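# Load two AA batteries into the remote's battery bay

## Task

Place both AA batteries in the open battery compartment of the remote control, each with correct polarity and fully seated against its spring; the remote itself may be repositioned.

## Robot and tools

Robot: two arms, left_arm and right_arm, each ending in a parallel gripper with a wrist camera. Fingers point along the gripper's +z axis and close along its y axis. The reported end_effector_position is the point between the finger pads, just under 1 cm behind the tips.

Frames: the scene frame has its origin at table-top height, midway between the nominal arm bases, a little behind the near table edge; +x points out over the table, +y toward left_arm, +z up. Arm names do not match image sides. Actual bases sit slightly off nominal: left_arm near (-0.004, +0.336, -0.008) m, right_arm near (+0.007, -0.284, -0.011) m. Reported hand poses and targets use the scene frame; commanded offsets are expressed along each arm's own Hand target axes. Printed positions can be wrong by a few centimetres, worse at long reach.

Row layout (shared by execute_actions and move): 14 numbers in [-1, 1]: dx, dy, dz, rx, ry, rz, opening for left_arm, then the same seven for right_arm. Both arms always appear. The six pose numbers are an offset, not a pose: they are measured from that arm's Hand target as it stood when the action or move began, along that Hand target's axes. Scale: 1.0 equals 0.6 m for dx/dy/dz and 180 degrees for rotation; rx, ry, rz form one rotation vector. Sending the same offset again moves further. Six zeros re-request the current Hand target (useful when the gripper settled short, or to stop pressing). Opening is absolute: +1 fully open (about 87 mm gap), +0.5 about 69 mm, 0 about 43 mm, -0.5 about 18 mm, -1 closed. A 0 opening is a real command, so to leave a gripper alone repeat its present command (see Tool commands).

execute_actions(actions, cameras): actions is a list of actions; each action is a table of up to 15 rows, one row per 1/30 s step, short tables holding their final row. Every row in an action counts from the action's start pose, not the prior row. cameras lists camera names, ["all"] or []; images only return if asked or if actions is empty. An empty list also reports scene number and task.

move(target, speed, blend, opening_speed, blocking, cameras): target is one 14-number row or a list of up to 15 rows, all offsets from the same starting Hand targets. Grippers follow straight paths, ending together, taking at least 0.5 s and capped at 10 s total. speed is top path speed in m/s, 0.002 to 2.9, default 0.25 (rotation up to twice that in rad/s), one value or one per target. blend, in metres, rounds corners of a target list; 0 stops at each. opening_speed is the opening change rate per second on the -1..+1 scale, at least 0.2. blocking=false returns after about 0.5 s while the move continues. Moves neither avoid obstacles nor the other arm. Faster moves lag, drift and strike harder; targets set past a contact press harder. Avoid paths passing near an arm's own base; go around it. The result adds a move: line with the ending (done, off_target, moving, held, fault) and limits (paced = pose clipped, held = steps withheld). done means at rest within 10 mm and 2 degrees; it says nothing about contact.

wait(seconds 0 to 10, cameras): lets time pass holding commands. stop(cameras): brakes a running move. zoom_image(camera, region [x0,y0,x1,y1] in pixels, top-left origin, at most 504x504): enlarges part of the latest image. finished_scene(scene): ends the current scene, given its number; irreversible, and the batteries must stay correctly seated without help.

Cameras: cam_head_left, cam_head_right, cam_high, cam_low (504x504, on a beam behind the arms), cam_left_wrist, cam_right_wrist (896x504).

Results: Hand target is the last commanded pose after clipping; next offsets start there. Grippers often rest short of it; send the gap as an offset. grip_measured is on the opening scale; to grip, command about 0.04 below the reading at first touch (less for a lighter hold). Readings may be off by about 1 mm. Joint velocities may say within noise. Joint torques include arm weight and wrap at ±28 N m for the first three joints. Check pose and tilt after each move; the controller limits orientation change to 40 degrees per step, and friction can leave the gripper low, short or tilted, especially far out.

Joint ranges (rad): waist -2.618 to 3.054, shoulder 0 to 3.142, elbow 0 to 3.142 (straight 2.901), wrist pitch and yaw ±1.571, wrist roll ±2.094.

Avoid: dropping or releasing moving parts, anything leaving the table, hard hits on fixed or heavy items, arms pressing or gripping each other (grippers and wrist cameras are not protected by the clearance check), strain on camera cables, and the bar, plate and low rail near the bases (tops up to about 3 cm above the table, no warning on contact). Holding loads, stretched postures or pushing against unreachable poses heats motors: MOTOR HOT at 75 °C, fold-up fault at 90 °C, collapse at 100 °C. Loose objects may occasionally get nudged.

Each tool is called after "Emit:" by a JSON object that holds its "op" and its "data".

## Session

Scene 1's task was confirmed done. Starting scene 2 with a full look.

Emit:
{"op": "execute_actions", "data": {"actions": []}}

Scene clock: 0.00 s.
left_arm: end_effector_position=(+0.3686, +0.3694, +0.0288) grip_measured=+1.000 end_effector_quat_wxyz=(+0.529, -0.055, +0.841, +0.101) | right_arm: end_effector_position=(+0.3946, -0.2619, +0.0279) grip_measured=+1.000 end_effector_quat_wxyz=(+0.532, -0.036, +0.846, +0.009)
Joint positions: left_arm=[-0.053 1.569 0.41 0.701 -0.289 0.022 1] | right_arm=[0.024 1.567 0.455 0.662 -0.008 -0.021 1]
Joint velocities: within noise
Joint torques (N m): no reading
Motor temperatures (°C): left_arm=[27 35 32 28 28 24 27] | right_arm=[23 27 32 25 26 26 27]
Heat: left arm: 35 °C; right arm: 32 °C.
Hand target: left_arm +0.3754, +0.3673, +0.0391; +0.543, -0.057, +0.832, +0.098 | right_arm +0.4044, -0.2639, +0.0444; +0.554, -0.034, +0.832, +0.006
Tool commands: left_gripper/opening=+1.0 right_gripper/opening=+1.0

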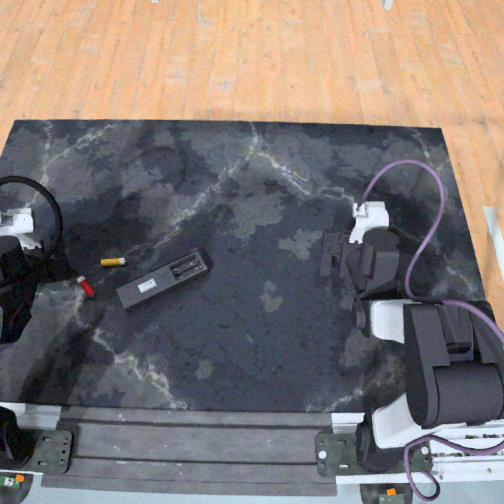

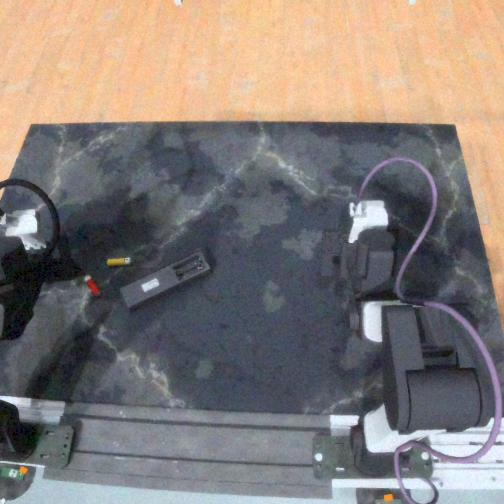

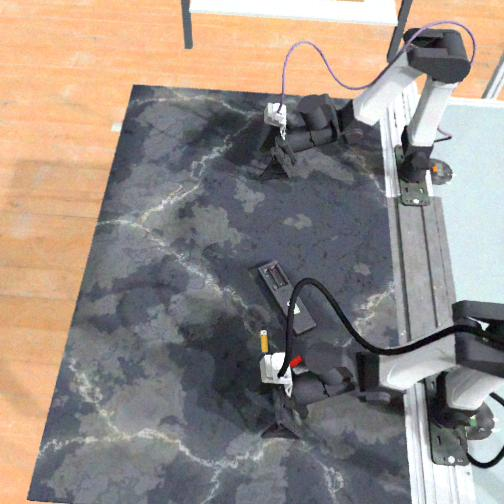

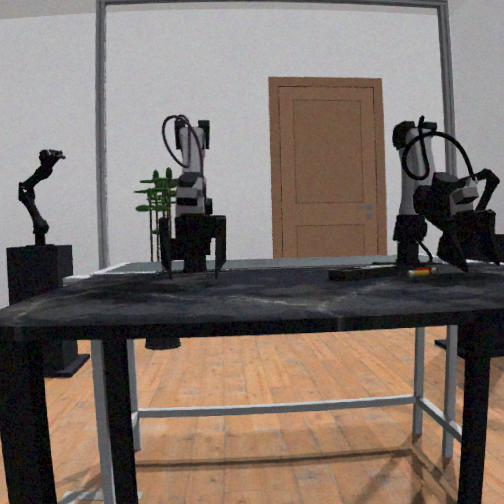

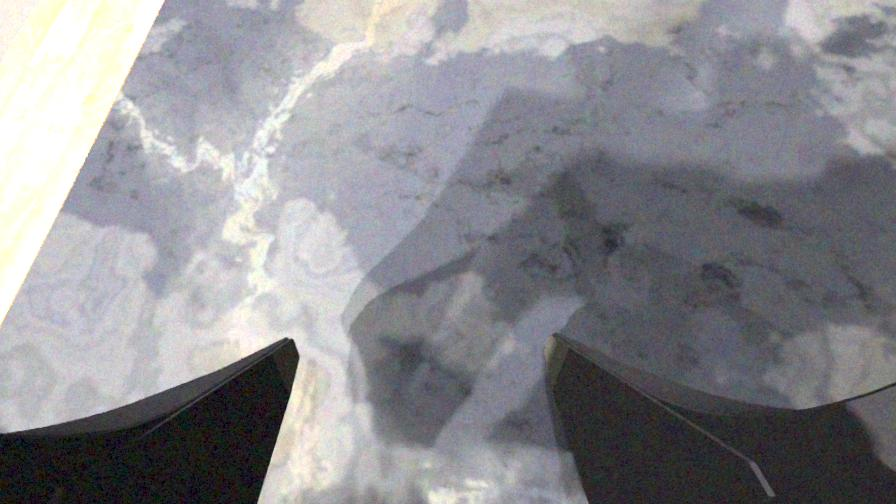

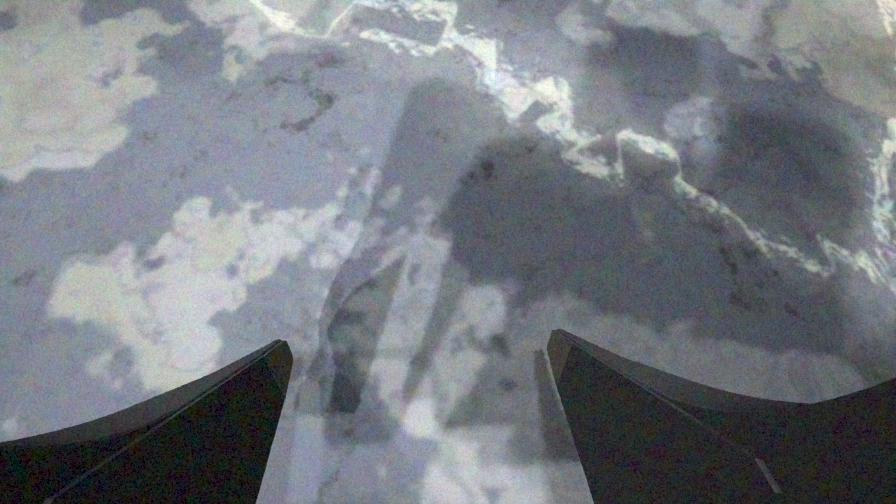

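Emit:
{"op": "zoom_image", "data": {"camera": "cam_high", "region": [235, 245, 335, 385]}}

Emit:
{"op": "zoom_image", "data": {"camera": "cam_head_left", "region": [60, 235, 220, 315]}}

Scaled by 3.600 from the camera's 504x504 image, which has a finer 720x720 frame.

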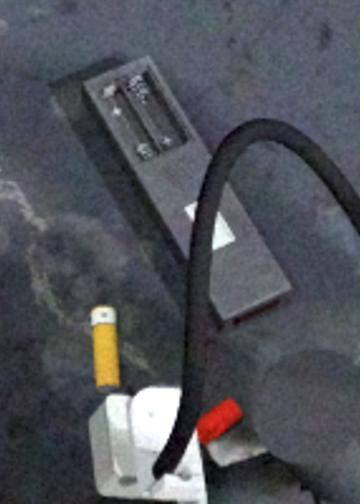

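Scaled by 3.150 from the camera's 504x504 image, which has a finer 720x720 frame.

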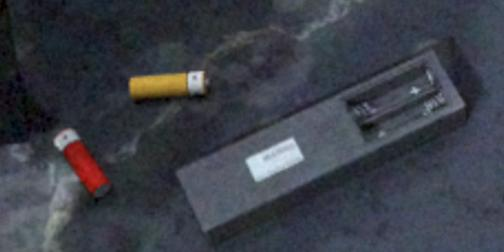

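Emit:
{"op": "move", "data": {"target": [[-0.1548, -0.0235, -0.1126, 0.08, 0.087, 0.108, 0.6, -0.015, 0.04, -0.2, -0.06, 0.035, -0.037, 0.6], [-0.1596, -0.2927, -0.2603, 0.2714, 0.2887, 0.3598, 0.6, -0.02, 0.1277, -0.4602, -0.1967, 0.115, -0.1218, 0.6]], "speed": 0.3, "blend": [0.04, 0], "cameras": ["cam_left_wrist", "cam_high"]}}

Scene clock: 96.40 s.
left_arm: end_effector_position=(+0.3066, +0.1664, +0.1621) grip_measured=+0.600 end_effector_quat_wxyz=(+0.025, +0.535, +0.845, +0.008) | right_arm: end_effector_position=(+0.1492, -0.2034, +0.1438) grip_measured=+0.600 end_effector_quat_wxyz=(+0.336, -0.340, +0.867, +0.142)
Joint positions: left_arm=[-0.59 2.061 2.075 -1.565 -0.036 0.542 0.8] | right_arm=[0.162 0.623 0.803 -1.091 -0.388 -0.418 0.8]
Joint torques (N m): left_arm=[-0.24 -8.96 10.54 0.26 0.13 0.21] | right_arm=[0.69 0.43 9.7 1.36 -0.4 -0.14]
Motor temperatures (°C): left_arm=[27 38 36 36 28 24 27] | right_arm=[23 30 35 32 26 26 26]
Heat: left arm: 38 °C; right arm: 35 °C.
Hand target: left_arm +0.3099, +0.1600, +0.1701; +0.000, +0.545, +0.838, +0.000 | right_arm +0.1498, -0.2000, +0.1600; +0.354, -0.353, +0.854, +0.147
Off the commanded pose: left_arm 0.011 m, 3 deg | right_arm 0.017 m, 3 deg.
joint sent to its limit (left arm) — joint 4 (wrist pitch), lower limit. The joint targets are off in position and orientation.
move: off_target (left_arm, right_arm)
Images, in order (width x height): cam_high 504x504, cam_left_wrist 896x504.

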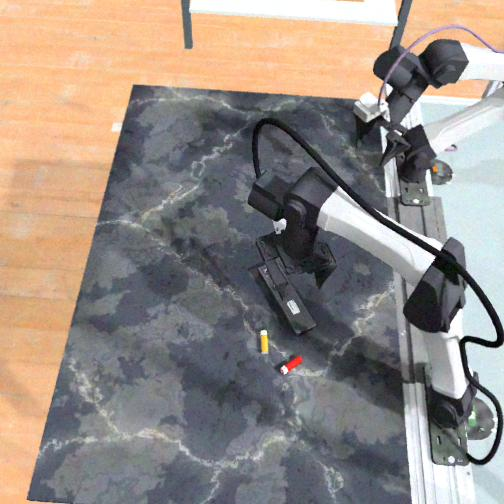

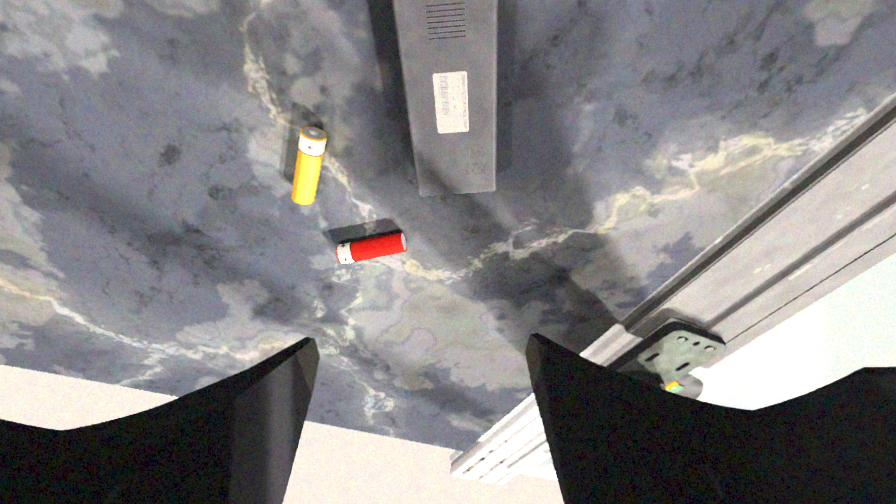

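Emit:
{"op": "move", "data": {"target": [[0.0019, -0.0228, 0.2, 0, 0, -0.0356, 0.6, 0, 0, 0, 0, 0, 0, 0.6], [0.0019, -0.0228, 0.2468, 0, 0, -0.0356, 0.6, 0, 0, 0, 0, 0, 0, 0.6]], "speed": [0.25, 0.1], "blend": [0.01, 0], "cameras": ["cam_left_wrist"]}}

Scene clock: 126.13 s.
left_arm: end_effector_position=(+0.2966, +0.1645, +0.0252) grip_measured=+0.600 end_effector_quat_wxyz=(-0.010, +0.500, +0.866, +0.007) | right_arm: end_effector_position=(+0.1493, -0.2034, +0.1438) grip_measured=+0.600 end_effector_quat_wxyz=(+0.336, -0.341, +0.866, +0.142)
Joint positions: left_arm=[-0.591 2.104 1.581 -1.098 -0.032 0.458 0.8] | right_arm=[0.162 0.623 0.803 -1.091 -0.388 -0.42 0.8]
Joint torques (N m): left_arm=[-0.61 -9.22 5.75 0.49 0.14 -0.1] | right_arm=[0.69 0.44 9.7 1.36 -0.4 -0.14]
Heat: left arm: 41 °C; right arm: 37 °C.
Hand target: left_arm +0.2969, +0.1555, +0.0220; +0.000, +0.497, +0.868, +0.000 | right_arm +0.1498, -0.2000, +0.1600; +0.354, -0.353, +0.854, +0.147
Off the commanded pose: left_arm 0.010 m, 1 deg | right_arm 0.017 m, 3 deg.
move: off_target (right_arm)
Images, in order (width x height): cam_left_wrist 896x504.

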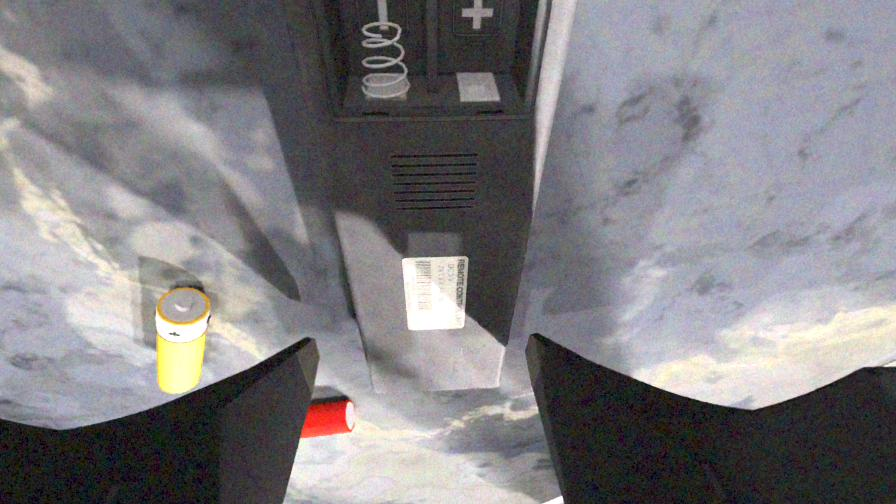

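Emit:
{"op": "move", "data": {"target": [0, 0, 0.005, 0, 0, 0, 0.02, 0, 0, 0, 0, 0, 0, 0.6], "speed": 0.08, "opening_speed": 0.6}}

Scene clock: 140.77 s.
left_arm: end_effector_position=(+0.2968, +0.1643, +0.0236) grip_measured=+0.079 end_effector_quat_wxyz=(-0.009, +0.499, +0.866, +0.007) | right_arm: end_effector_position=(+0.1493, -0.2034, +0.1438) grip_measured=+0.600 end_effector_quat_wxyz=(+0.336, -0.341, +0.866, +0.142)
Joint positions: left_arm=[-0.591 2.104 1.575 -1.089 -0.032 0.456 0.54] | right_arm=[0.162 0.623 0.803 -1.091 -0.388 -0.42 0.8]
Joint torques (N m): left_arm=[-0.64 -8.96 5.71 0.51 0.12 -0.08] | right_arm=[0.68 0.43 9.7 1.36 -0.39 -0.14]
Motor temperatures (°C): left_arm=[27 44 39 33 28 24 27] | right_arm=[23 29 38 30 26 26 26]
Heat: left arm: 44 °C; right arm: 38 °C.
Hand target: left_arm +0.2969, +0.1555, +0.0190; +0.000, +0.497, +0.868, +0.000 | right_arm +0.1498, -0.2000, +0.1600; +0.354, -0.353, +0.854, +0.147
Off the commanded pose: left_arm 0.010 m, 1 deg | right_arm 0.017 m, 3 deg.
move: off_target (right_arm)

Emit:
{"op": "move", "data": {"target": [-0.1777, -0.3133, 0, 0, 0, -0.5867, 0.02, 0, 0, 0, 0, 0, 0, 0.6], "speed": 0.14, "cameras": ["cam_left_wrist", "cam_high"]}}

Scene clock: 164.83 s.
left_arm: end_effector_position=(+0.1859, -0.0214, +0.0241) grip_measured=+0.079 end_effector_quat_wxyz=(-0.007, -0.382, +0.924, +0.005) | right_arm: end_effector_position=(+0.1493, -0.2034, +0.1438) grip_measured=+0.600 end_effector_quat_wxyz=(+0.336, -0.341, +0.866, +0.142)
Joint positions: left_arm=[-0.981 2.149 1.639 -1.107 0.005 -1.764 0.54] | right_arm=[0.162 0.623 0.803 -1.091 -0.388 -0.42 0.8]
Joint torques (N m): left_arm=[-0.75 -7.34 8.69 0.32 -0.15 -0.22] | right_arm=[0.72 0.47 9.68 1.37 -0.41 -0.14]
Heat: left arm: 45 °C; right arm: 39 °C.
Hand target: left_arm +0.1886, -0.0315, +0.0190; +0.000, -0.390, +0.921, +0.000 | right_arm +0.1498, -0.2000, +0.1600; +0.354, -0.353, +0.854, +0.147
Off the commanded pose: left_arm 0.012 m, 1 deg | right_arm 0.017 m, 3 deg.
move: off_target (left_arm, right_arm)
Images, in order (width x height): cam_high 504x504, cam_left_wrist 896x504.

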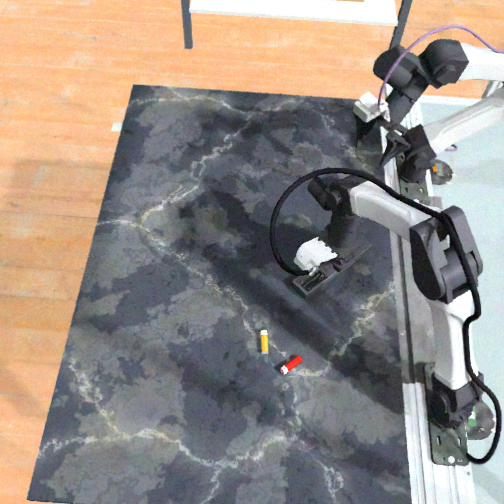

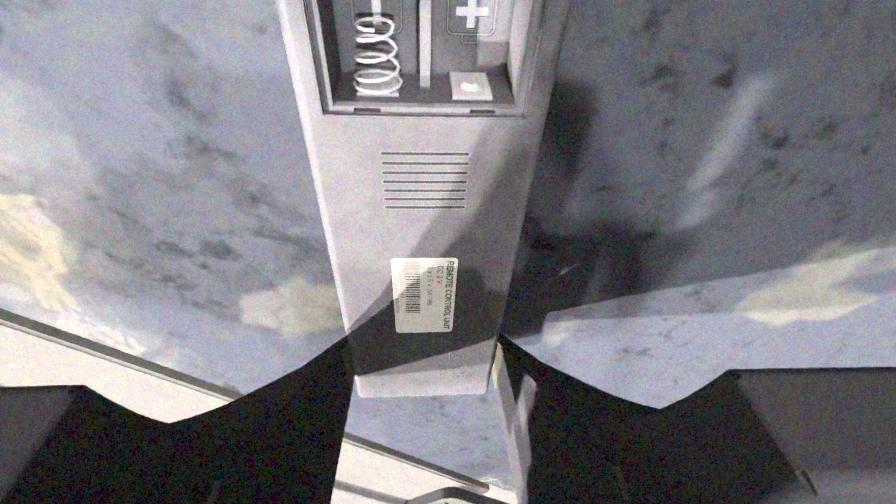

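Emit:
{"op": "move", "data": {"target": [[0, 0.0067, -0.0067, 0, 0, 0, 0.6, 0, 0, 0, 0, 0, 0, 0.6], [0, 0.0067, -0.165, 0, 0, 0, 0.6, 0, 0, 0, 0, 0, 0, 0.6]], "speed": 0.2, "opening_speed": 0.8, "cameras": ["cam_left_wrist"]}}

Scene clock: 203.10 s.
left_arm: end_effector_position=(+0.1834, -0.0199, +0.1007) grip_measured=+0.600 end_effector_quat_wxyz=(-0.011, -0.384, +0.923, +0.026) | right_arm: end_effector_position=(+0.1493, -0.2034, +0.1438) grip_measured=+0.600 end_effector_quat_wxyz=(+0.336, -0.341, +0.866, +0.142)
Joint positions: left_arm=[-0.986 2.156 1.957 -1.46 0.005 -1.773 0.8] | right_arm=[0.162 0.623 0.803 -1.091 -0.388 -0.42 0.8]
Joint torques (N m): left_arm=[-0.62 -11.66 10.33 0.05 -0.13 -0.18] | right_arm=[0.7 0.44 9.73 1.36 -0.4 -0.14]
Heat: left arm: 44 °C; right arm: 40 °C.
Hand target: left_arm +0.1857, -0.0287, +0.1180; +0.000, -0.390, +0.921, +0.000 | right_arm +0.1498, -0.2000, +0.1600; +0.354, -0.353, +0.854, +0.147
Off the commanded pose: left_arm 0.020 m, 3 deg | right_arm 0.017 m, 3 deg.
move: off_target (left_arm, right_arm)
Images, in order (width x height): cam_left_wrist 896x504.

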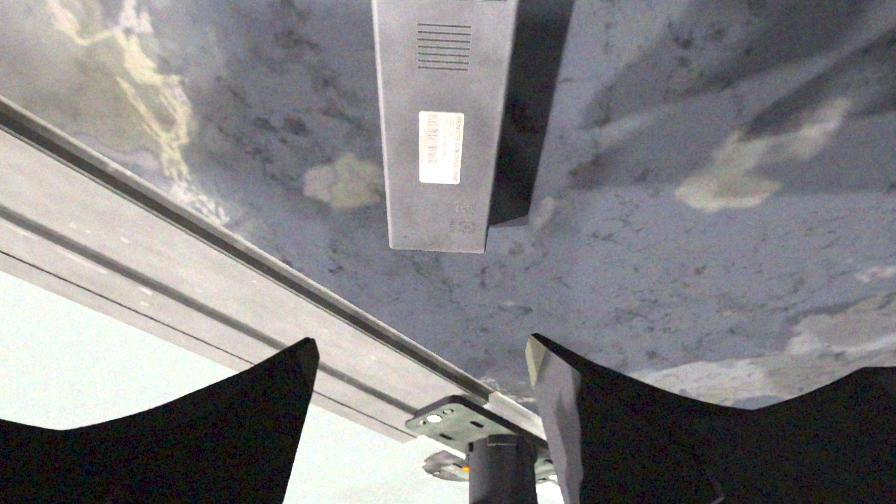

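Emit:
{"op": "move", "data": {"target": [[-0.5115, 0.0703, 0.0133, 0, 0, -0.2872, 0.3, 0.0112, 0.1785, 0.2292, 0.004, -0.0278, 0.004, 0.6], [-0.5115, 0.0703, 0.0133, 0, 0, -0.2872, 0.3, 0.001, 0.1768, 0.3454, 0.004, -0.0278, 0.004, 0.6]], "speed": [0.25, 0.1], "blend": [0.005, 0], "cameras": ["cam_left_wrist", "cam_right_wrist"]}}

Scene clock: 242.13 s.
left_arm: end_effector_position=(+0.3572, +0.2248, +0.1012) grip_measured=+0.300 end_effector_quat_wxyz=(+0.015, +0.747, -0.665, -0.014) | right_arm: end_effector_position=(+0.1753, -0.0258, +0.0124) grip_measured=+0.600 end_effector_quat_wxyz=(+0.387, -0.337, +0.845, +0.151)
Joint positions: left_arm=[-0.212 1.994 1.742 -1.379 -0.016 -1.899 0.65] | right_arm=[1.084 1.288 0.43 0.115 0.27 0.24 0.8]
Joint torques (N m): left_arm=[-0.43 -8.27 10.67 0.16 -0.15 -0.18] | right_arm=[-0.14 -1.72 5.44 2.17 -0.15 -0.09]
Heat: left arm: 47 °C; right arm: 41 °C.
Hand target: left_arm +0.3687, +0.2212, +0.1100; +0.000, +0.753, -0.658, +0.000 | right_arm +0.1782, -0.0216, +0.0131; +0.392, -0.339, +0.840, +0.159
Off the commanded pose: left_arm 0.015 m, 3 deg | right_arm 0.005 m, 1 deg.
move: off_target (left_arm)
Images, in order (width x height): cam_left_wrist 896x504, cam_right_wrist 896x504.

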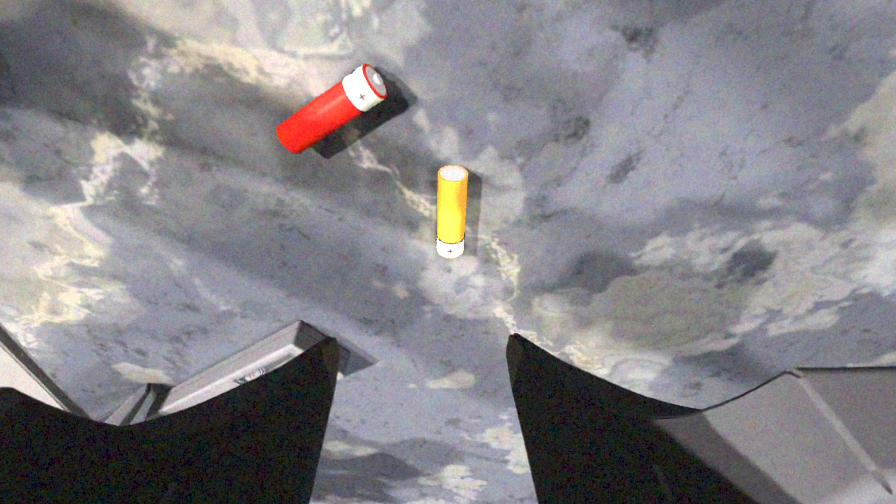

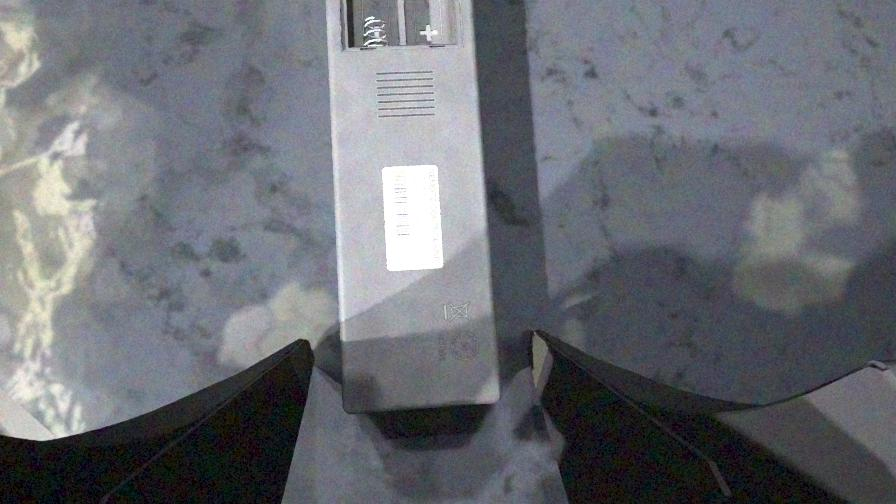

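Emit:
{"op": "move", "data": {"target": [[0.046, -0.0118, 0.1083, 0, 0, 0, 0.0, -0.0107, 0, 0.0128, 0, 0, 0, 0.6], [0.046, -0.0118, 0.1083, 0, 0, 0, 0.0, -0.0107, 0, 0.0128, 0, 0, 0, 0.03]], "speed": 0.15, "opening_speed": 0.7, "cameras": ["cam_left_wrist", "cam_right_wrist"]}}

Scene clock: 277.37 s.
left_arm: end_effector_position=(+0.3749, +0.1987, +0.0457) grip_measured=+0.000 end_effector_quat_wxyz=(+0.010, +0.748, -0.664, -0.007) | right_arm: end_effector_position=(+0.1827, -0.0199, +0.0116) grip_measured=+0.082 end_effector_quat_wxyz=(+0.395, -0.337, +0.841, +0.154)
Joint positions: left_arm=[-0.265 2.087 1.654 -1.179 -0.016 -1.952 0.5] | right_arm=[1.068 1.326 0.436 0.168 0.261 0.221 0.541]
Joint torques (N m): left_arm=[-0.55 -9.46 6.04 0.35 -0.14 -0.19] | right_arm=[-0.13 -1.28 7.34 1.79 -0.18 -0.08]
Motor temperatures (°C): left_arm=[27 45 45 30 28 24 27] | right_arm=[23 28 40 35 26 26 26]
Heat: left arm: 45 °C; right arm: 40 °C.
Hand target: left_arm +0.3794, +0.1948, +0.0450; +0.000, +0.753, -0.658, +0.000 | right_arm +0.1854, -0.0146, +0.0131; +0.392, -0.339, +0.840, +0.159
Off the commanded pose: left_arm 0.006 m, 2 deg | right_arm 0.006 m, 1 deg.
move: done
Images, in order (width x height): cam_left_wrist 896x504, cam_right_wrist 896x504.

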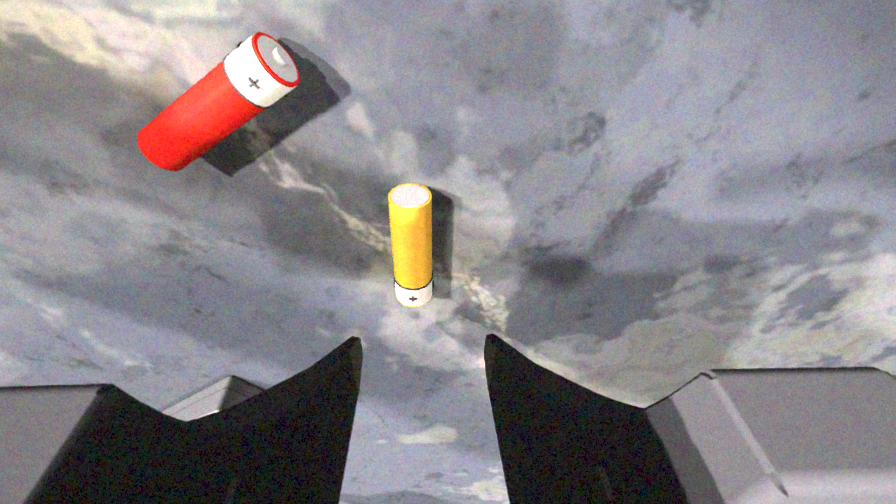

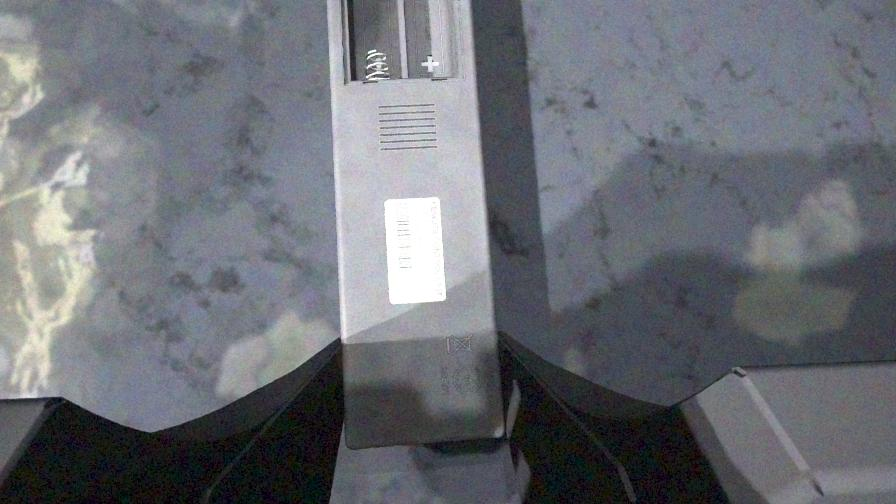

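Emit:
{"op": "move", "data": {"target": [0.003, 0.005, 0.047, 0, 0, 0, 0.0, 0, 0, 0, 0, 0, 0, 0.03], "speed": 0.12, "cameras": ["cam_left_wrist"]}}

Scene clock: 312.90 s.
left_arm: end_effector_position=(+0.3731, +0.1966, +0.0191) grip_measured=+0.000 end_effector_quat_wxyz=(+0.008, +0.748, -0.663, -0.004) | right_arm: end_effector_position=(+0.1827, -0.0199, +0.0116) grip_measured=+0.082 end_effector_quat_wxyz=(+0.395, -0.337, +0.841, +0.154)
Joint positions: left_arm=[-0.269 2.101 1.567 -1.074 -0.016 -1.958 0.5] | right_arm=[1.068 1.326 0.436 0.168 0.261 0.221 0.541]
Joint torques (N m): left_arm=[-0.7 -9.14 5.71 0.37 -0.15 -0.18] | right_arm=[-0.16 -1.26 7.3 1.79 -0.19 -0.08]
Motor temperatures (°C): left_arm=[27 48 40 30 28 24 27] | right_arm=[23 28 41 32 26 26 27]
Heat: left arm: 48 °C; right arm: 41 °C.
Hand target: left_arm +0.3767, +0.1926, +0.0168; +0.000, +0.753, -0.658, +0.000 | right_arm +0.1854, -0.0146, +0.0131; +0.392, -0.339, +0.840, +0.159
Off the commanded pose: left_arm 0.006 m, 1 deg | right_arm 0.006 m, 1 deg.
move: done
Images, in order (width x height): cam_left_wrist 896x504.

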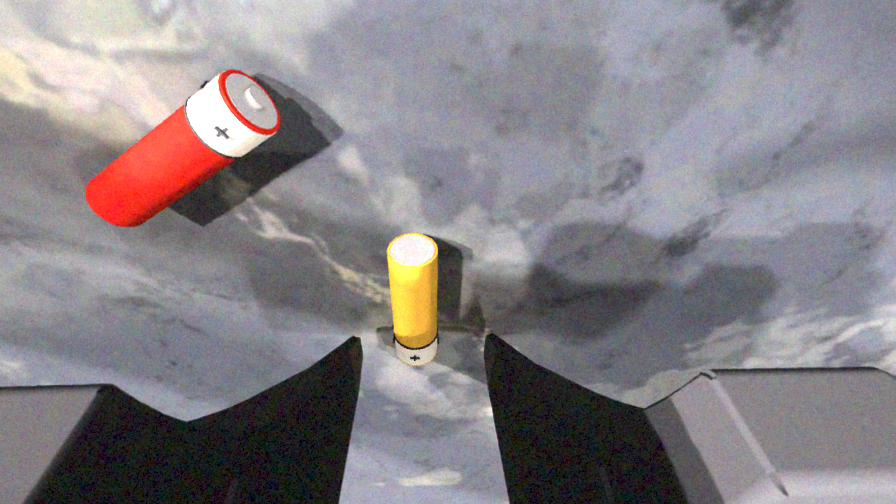

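Emit:
{"op": "move", "data": {"target": [[0, 0.003, 0.008, 0, 0, 0, 0.0, 0, 0, 0, 0, 0, 0, 0.03], [0, 0.003, 0.008, 0, 0, 0, -0.69, 0, 0, 0, 0, 0, 0, 0.03]], "speed": 0.06, "opening_speed": 0.5, "cameras": ["cam_left_wrist"]}}

Scene clock: 356.77 s.
left_arm: end_effector_position=(+0.3723, +0.1967, +0.0147) grip_measured=-0.596 end_effector_quat_wxyz=(+0.008, +0.749, -0.663, -0.004) | right_arm: end_effector_position=(+0.1827, -0.0199, +0.0116) grip_measured=+0.082 end_effector_quat_wxyz=(+0.395, -0.337, +0.841, +0.154)
Joint positions: left_arm=[-0.269 2.101 1.549 -1.054 -0.016 -1.96 0.202] | right_arm=[1.068 1.326 0.436 0.168 0.261 0.221 0.541]
Joint torques (N m): left_arm=[-0.84 -9.18 5.53 0.37 -0.15 -0.17] | right_arm=[-0.13 -1.26 7.34 1.79 -0.19 -0.08]
Heat: left arm: 46 °C; right arm: 41 °C.
Hand target: left_arm +0.3749, +0.1924, +0.0120; +0.000, +0.753, -0.658, +0.000 | right_arm +0.1854, -0.0146, +0.0131; +0.392, -0.339, +0.840, +0.159
Off the commanded pose: left_arm 0.006 m, 1 deg | right_arm 0.006 m, 1 deg.
move: done
Images, in order (width x height): cam_left_wrist 896x504.

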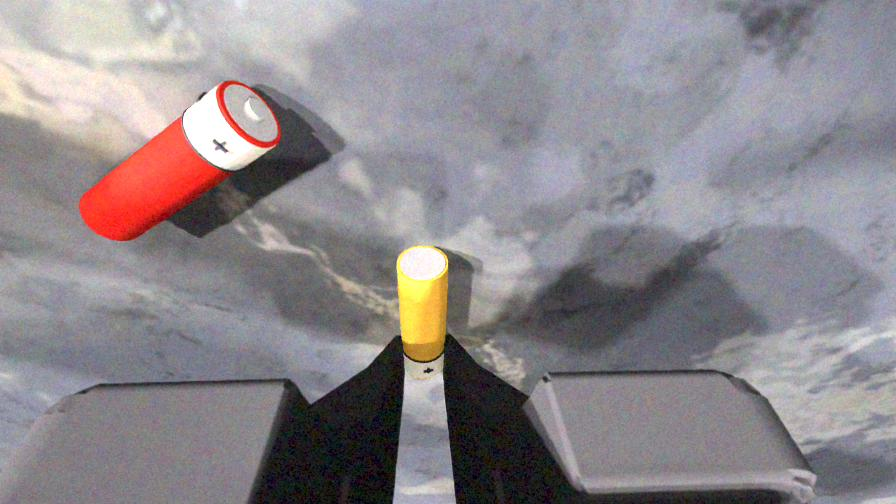

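Emit:
{"op": "move", "data": {"target": [[0, 0, -0.1667, 0, 0, 0, -0.69, 0, 0, 0, 0, 0, 0, 0.03], [0.242, 0.2342, -0.105, -0.0391, 0.0771, 0.2966, -0.69, 0, 0, 0, 0, 0, 0, 0.03]], "speed": 0.22, "blend": 0.03, "cameras": ["cam_left_wrist", "cam_right_wrist"]}}

Scene clock: 397.07 s.
left_arm: end_effector_position=(+0.2464, +0.0435, +0.0652) grip_measured=-0.596 end_effector_quat_wxyz=(-0.128, -0.381, +0.916, -0.019) | right_arm: end_effector_position=(+0.1827, -0.0199, +0.0116) grip_measured=+0.082 end_effector_quat_wxyz=(+0.395, -0.337, +0.841, +0.154)
Joint positions: left_arm=[-0.66 2.155 1.756 -1.298 0.224 -1.437 0.202] | right_arm=[1.068 1.326 0.436 0.168 0.261 0.221 0.541]
Joint torques (N m): left_arm=[-0.24 -9.47 10.76 0.22 0.24 0.15] | right_arm=[-0.14 -1.25 7.32 1.79 -0.19 -0.08]
Heat: left arm: 47 °C; right arm: 42 °C.
Hand target: left_arm +0.2550, +0.0298, +0.0750; -0.121, -0.371, +0.919, -0.049 | right_arm +0.1854, -0.0146, +0.0131; +0.392, -0.339, +0.840, +0.159
Off the commanded pose: left_arm 0.019 m, 4 deg | right_arm 0.006 m, 1 deg.
move: off_target (left_arm)
Images, in order (width x height): cam_left_wrist 896x504, cam_right_wrist 896x504.

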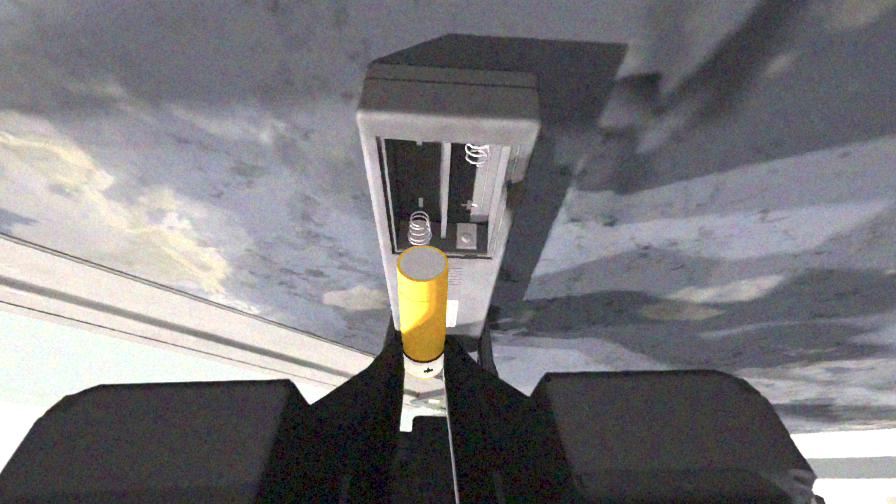

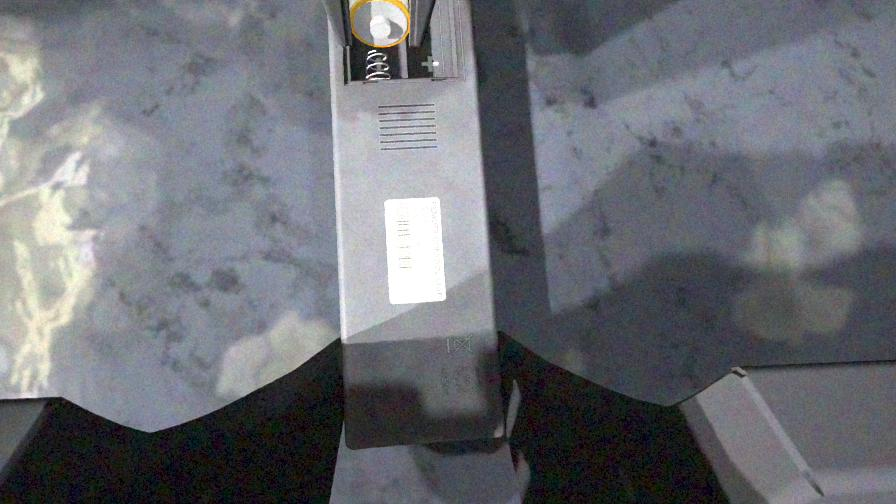

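Emit:
{"op": "move", "data": {"target": [[0.0091, -0.04, -0.0148, 0, 0, 0, -0.69, 0, 0, 0, 0, 0, 0, 0.03], [-0.006, -0.015, 0.0415, 0, 0, 0, -0.69, 0, 0, 0, 0, 0, 0, 0.03]], "speed": 0.12, "blend": 0.004, "cameras": ["cam_left_wrist"]}}

Scene clock: 438.03 s.
left_arm: end_effector_position=(+0.2562, +0.0305, +0.0405) grip_measured=-0.596 end_effector_quat_wxyz=(-0.128, -0.376, +0.917, -0.021) | right_arm: end_effector_position=(+0.1830, -0.0198, +0.0119) grip_measured=+0.082 end_effector_quat_wxyz=(+0.396, -0.337, +0.840, +0.154)
Joint positions: left_arm=[-0.67 2.234 1.783 -1.241 0.226 -1.437 0.202] | right_arm=[1.068 1.326 0.436 0.17 0.262 0.221 0.541]
Joint torques (N m): left_arm=[-0.16 -12.64 5.86 0.37 0.23 0.08] | right_arm=[-0.12 -1.25 7.31 1.79 -0.19 -0.09]
Heat: left arm: 51 °C; right arm: 42 °C.
Hand target: left_arm +0.2591, +0.0212, +0.0500; -0.121, -0.371, +0.919, -0.049 | right_arm +0.1854, -0.0146, +0.0131; +0.392, -0.339, +0.840, +0.159
Off the commanded pose: left_arm 0.014 m, 3 deg | right_arm 0.006 m, 1 deg.
move: off_target (left_arm)
Images, in order (width x height): cam_left_wrist 896x504.

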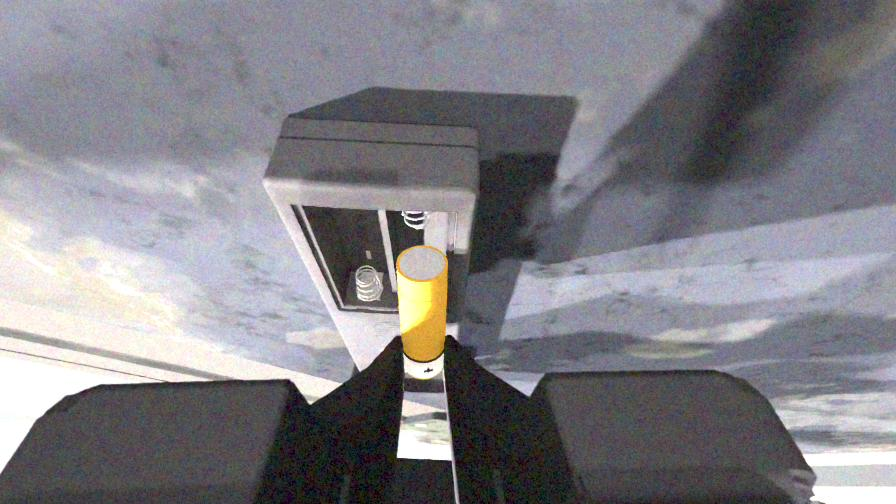

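Emit:
{"op": "move", "data": {"target": [-0.026, 0, 0.0068, 0, 0, 0, -0.69, 0, 0, 0, 0, 0, 0, 0.03], "speed": 0.06, "cameras": ["cam_left_wrist"]}}

Scene clock: 460.03 s.
left_arm: end_effector_position=(+0.2633, +0.0373, +0.0408) grip_measured=-0.596 end_effector_quat_wxyz=(-0.129, -0.377, +0.917, -0.026) | right_arm: end_effector_position=(+0.1830, -0.0198, +0.0119) grip_measured=+0.082 end_effector_quat_wxyz=(+0.396, -0.337, +0.840, +0.154)
Joint positions: left_arm=[-0.643 2.234 1.783 -1.239 0.231 -1.412 0.202] | right_arm=[1.068 1.326 0.436 0.17 0.262 0.221 0.541]
Joint torques (N m): left_arm=[0.2 -11.18 5.42 0.47 0.15 0.15] | right_arm=[-0.14 -1.25 7.32 1.78 -0.19 -0.08]
Heat: left arm: 52 °C; right arm: 42 °C.
Hand target: left_arm +0.2692, +0.0310, +0.0421; -0.121, -0.371, +0.919, -0.049 | right_arm +0.1854, -0.0146, +0.0131; +0.392, -0.339, +0.840, +0.159
Off the commanded pose: left_arm 0.009 m, 3 deg | right_arm 0.006 m, 1 deg.
move: off_target (left_arm)
Images, in order (width x height): cam_left_wrist 896x504.

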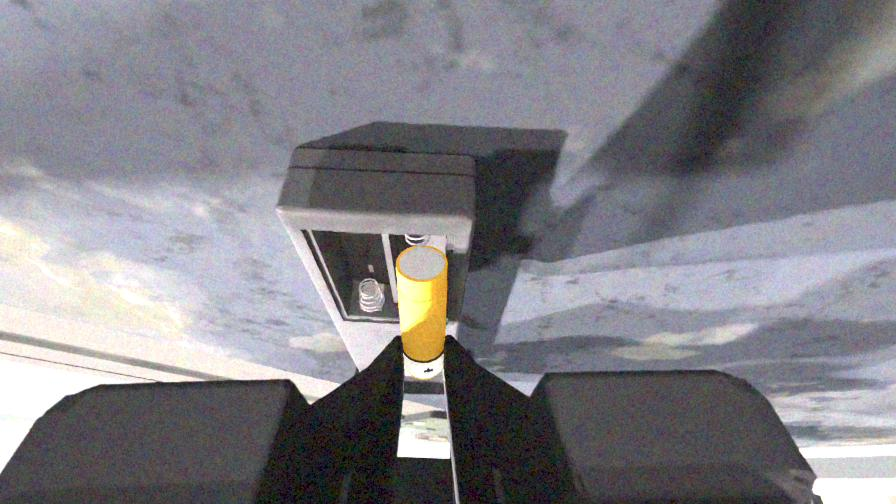

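Emit:
{"op": "move", "data": {"target": [-0.0176, 0, 0.0143, 0, 0, 0, -0.69, 0, 0, 0, 0, 0, 0, 0.03], "speed": 0.06, "cameras": ["cam_left_wrist", "cam_right_wrist"]}}

Scene clock: 475.03 s.
left_arm: end_effector_position=(+0.2624, +0.0376, +0.0368) grip_measured=-0.596 end_effector_quat_wxyz=(-0.135, -0.371, +0.918, -0.033) | right_arm: end_effector_position=(+0.1830, -0.0198, +0.0119) grip_measured=+0.082 end_effector_quat_wxyz=(+0.396, -0.337, +0.840, +0.154)
Joint positions: left_arm=[-0.637 2.234 1.762 -1.216 0.247 -1.392 0.202] | right_arm=[1.068 1.326 0.436 0.17 0.262 0.221 0.541]
Joint torques (N m): left_arm=[0.7 -9.83 5.63 0.53 0.04 0.15] | right_arm=[-0.12 -1.28 7.3 1.78 -0.19 -0.08]
Heat: left arm: 51 °C; right arm: 42 °C.
Hand target: left_arm +0.2749, +0.0365, +0.0310; -0.121, -0.371, +0.919, -0.049 | right_arm +0.1854, -0.0146, +0.0131; +0.392, -0.339, +0.840, +0.159
Off the commanded pose: left_arm 0.014 m, 2 deg | right_arm 0.006 m, 1 deg.
move: off_target (left_arm)
Images, in order (width x height): cam_left_wrist 896x504, cam_right_wrist 896x504.

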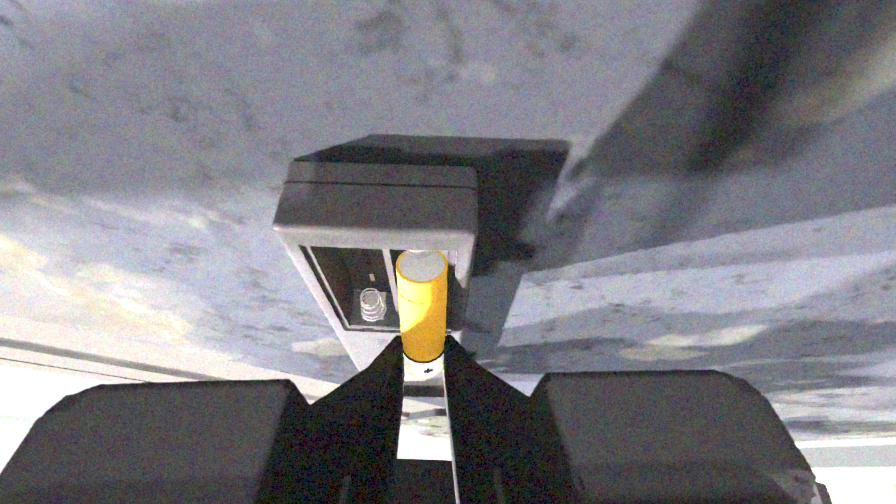

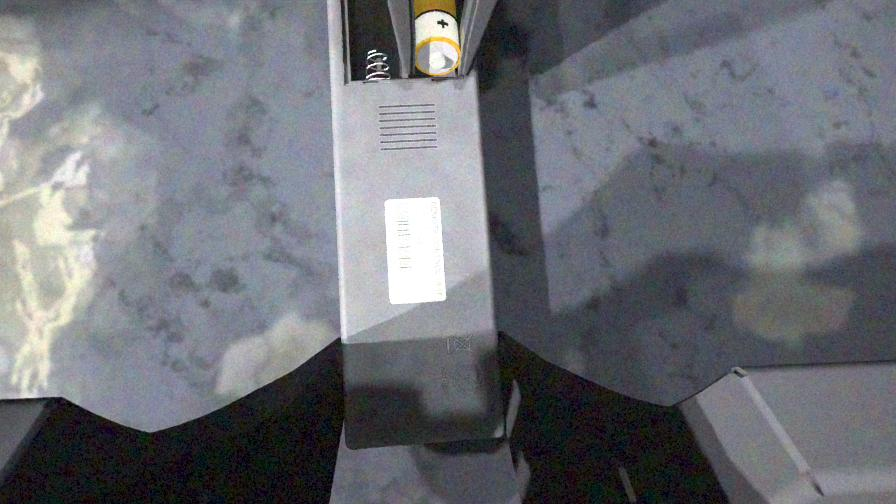

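Emit:
{"op": "move", "data": {"target": [-0.021, 0, 0.0013, 0, 0, 0, -0.69, 0, 0, 0, 0, 0, 0, 0.03], "speed": 0.06, "cameras": ["cam_left_wrist", "cam_right_wrist"]}}

Scene clock: 493.10 s.
left_arm: end_effector_position=(+0.2656, +0.0404, +0.0360) grip_measured=-0.596 end_effector_quat_wxyz=(-0.146, -0.367, +0.918, -0.041) | right_arm: end_effector_position=(+0.1843, -0.0190, +0.0120) grip_measured=+0.082 end_effector_quat_wxyz=(+0.398, -0.336, +0.840, +0.154)
Joint positions: left_arm=[-0.617 2.242 1.762 -1.213 0.272 -1.365 0.202] | right_arm=[1.067 1.331 0.436 0.179 0.264 0.22 0.541]
Joint torques (N m): left_arm=[1.43 -9.26 6.43 0.49 -0.26 0.16] | right_arm=[-0.16 -1.77 7.3 1.69 -0.18 -0.07]
Heat: left arm: 51 °C; right arm: 42 °C.
Hand target: left_arm +0.2835, +0.0448, +0.0270; -0.121, -0.371, +0.919, -0.049 | right_arm +0.1854, -0.0146, +0.0131; +0.392, -0.339, +0.840, +0.159
Off the commanded pose: left_arm 0.021 m, 3 deg | right_arm 0.005 m, 1 deg.
move: off_target (left_arm)
Images, in order (width x height): cam_left_wrist 896x504, cam_right_wrist 896x504.

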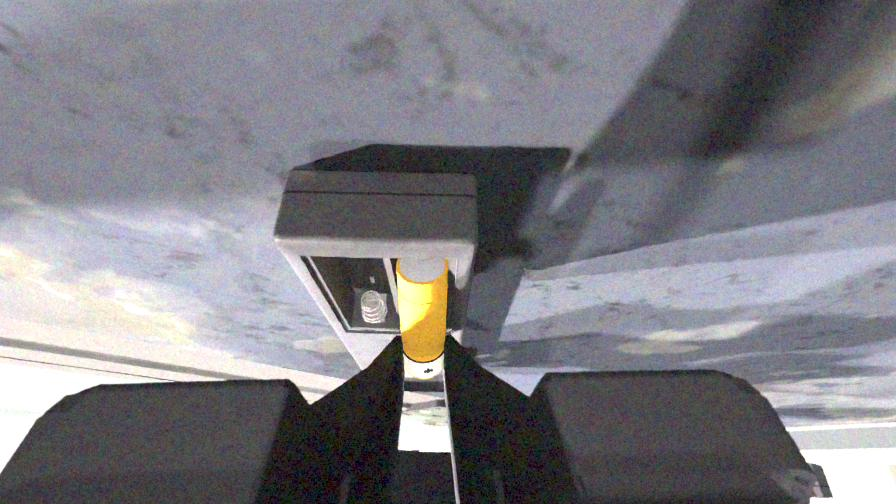

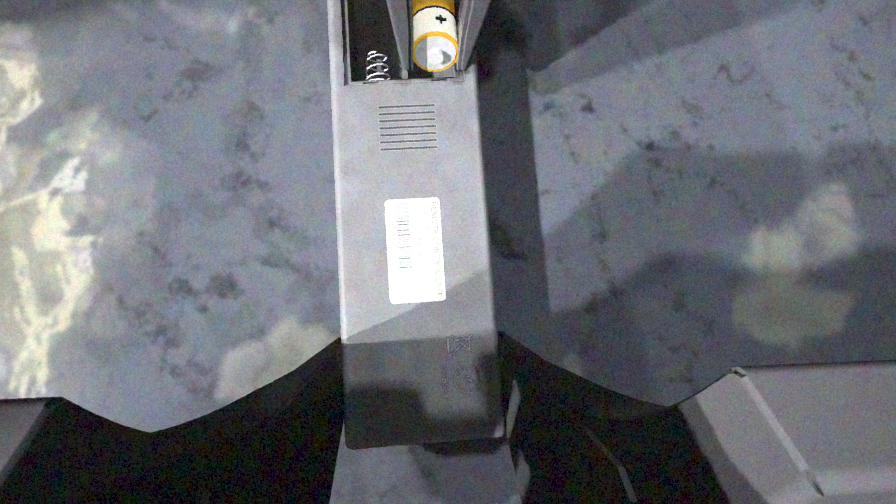

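Emit:
{"op": "move", "data": {"target": [-0.0219, 0, 0.0045, 0, -0.022, 0, -0.69, 0, 0, 0, 0, 0, 0, 0.03], "speed": 0.06, "cameras": ["cam_left_wrist", "cam_right_wrist"]}}

Scene clock: 511.23 s.
left_arm: end_effector_position=(+0.2667, +0.0414, +0.0351) grip_measured=-0.596 end_effector_quat_wxyz=(-0.142, -0.367, +0.918, -0.039) | right_arm: end_effector_position=(+0.1850, -0.0191, +0.0122) grip_measured=+0.082 end_effector_quat_wxyz=(+0.398, -0.334, +0.840, +0.155)
Joint positions: left_arm=[-0.617 2.242 1.762 -1.212 0.263 -1.365 0.202] | right_arm=[1.062 1.331 0.436 0.181 0.259 0.22 0.541]
Joint torques (N m): left_arm=[1.65 -9.51 6.13 0.59 -0.91 0.15] | right_arm=[-0.13 -1.77 7.32 1.68 -0.16 -0.07]
Heat: left arm: 51 °C; right arm: 42 °C.
Hand target: left_arm +0.2922, +0.0531, +0.0210; -0.089, -0.373, +0.923, -0.036 | right_arm +0.1854, -0.0146, +0.0131; +0.392, -0.339, +0.840, +0.159
Off the commanded pose: left_arm 0.031 m, 6 deg | right_arm 0.005 m, 1 deg.
move: off_target (left_arm)
Images, in order (width x height): cam_left_wrist 896x504, cam_right_wrist 896x504.

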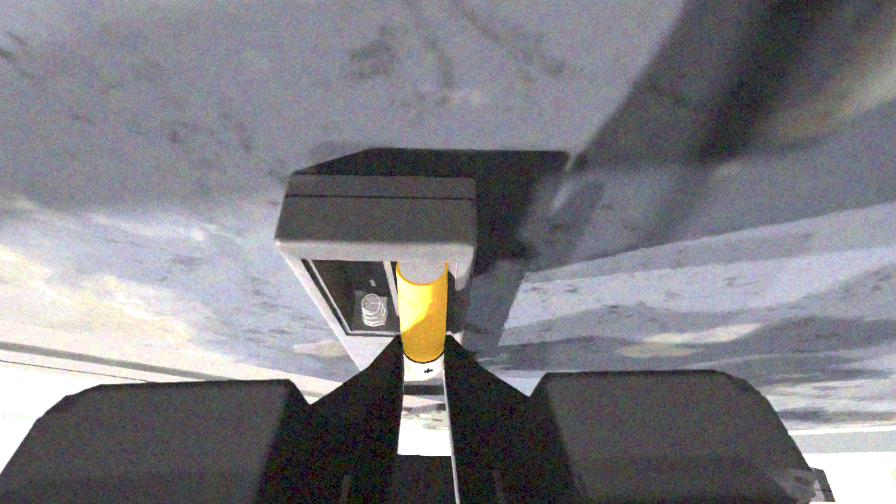

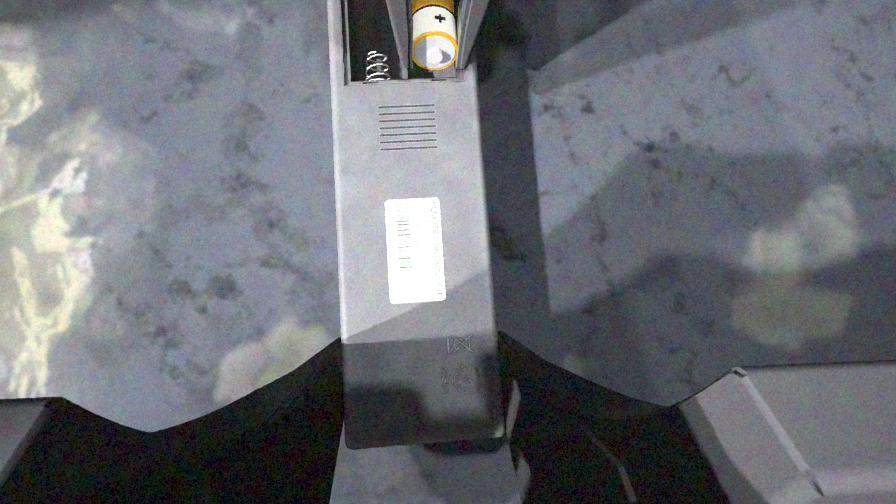

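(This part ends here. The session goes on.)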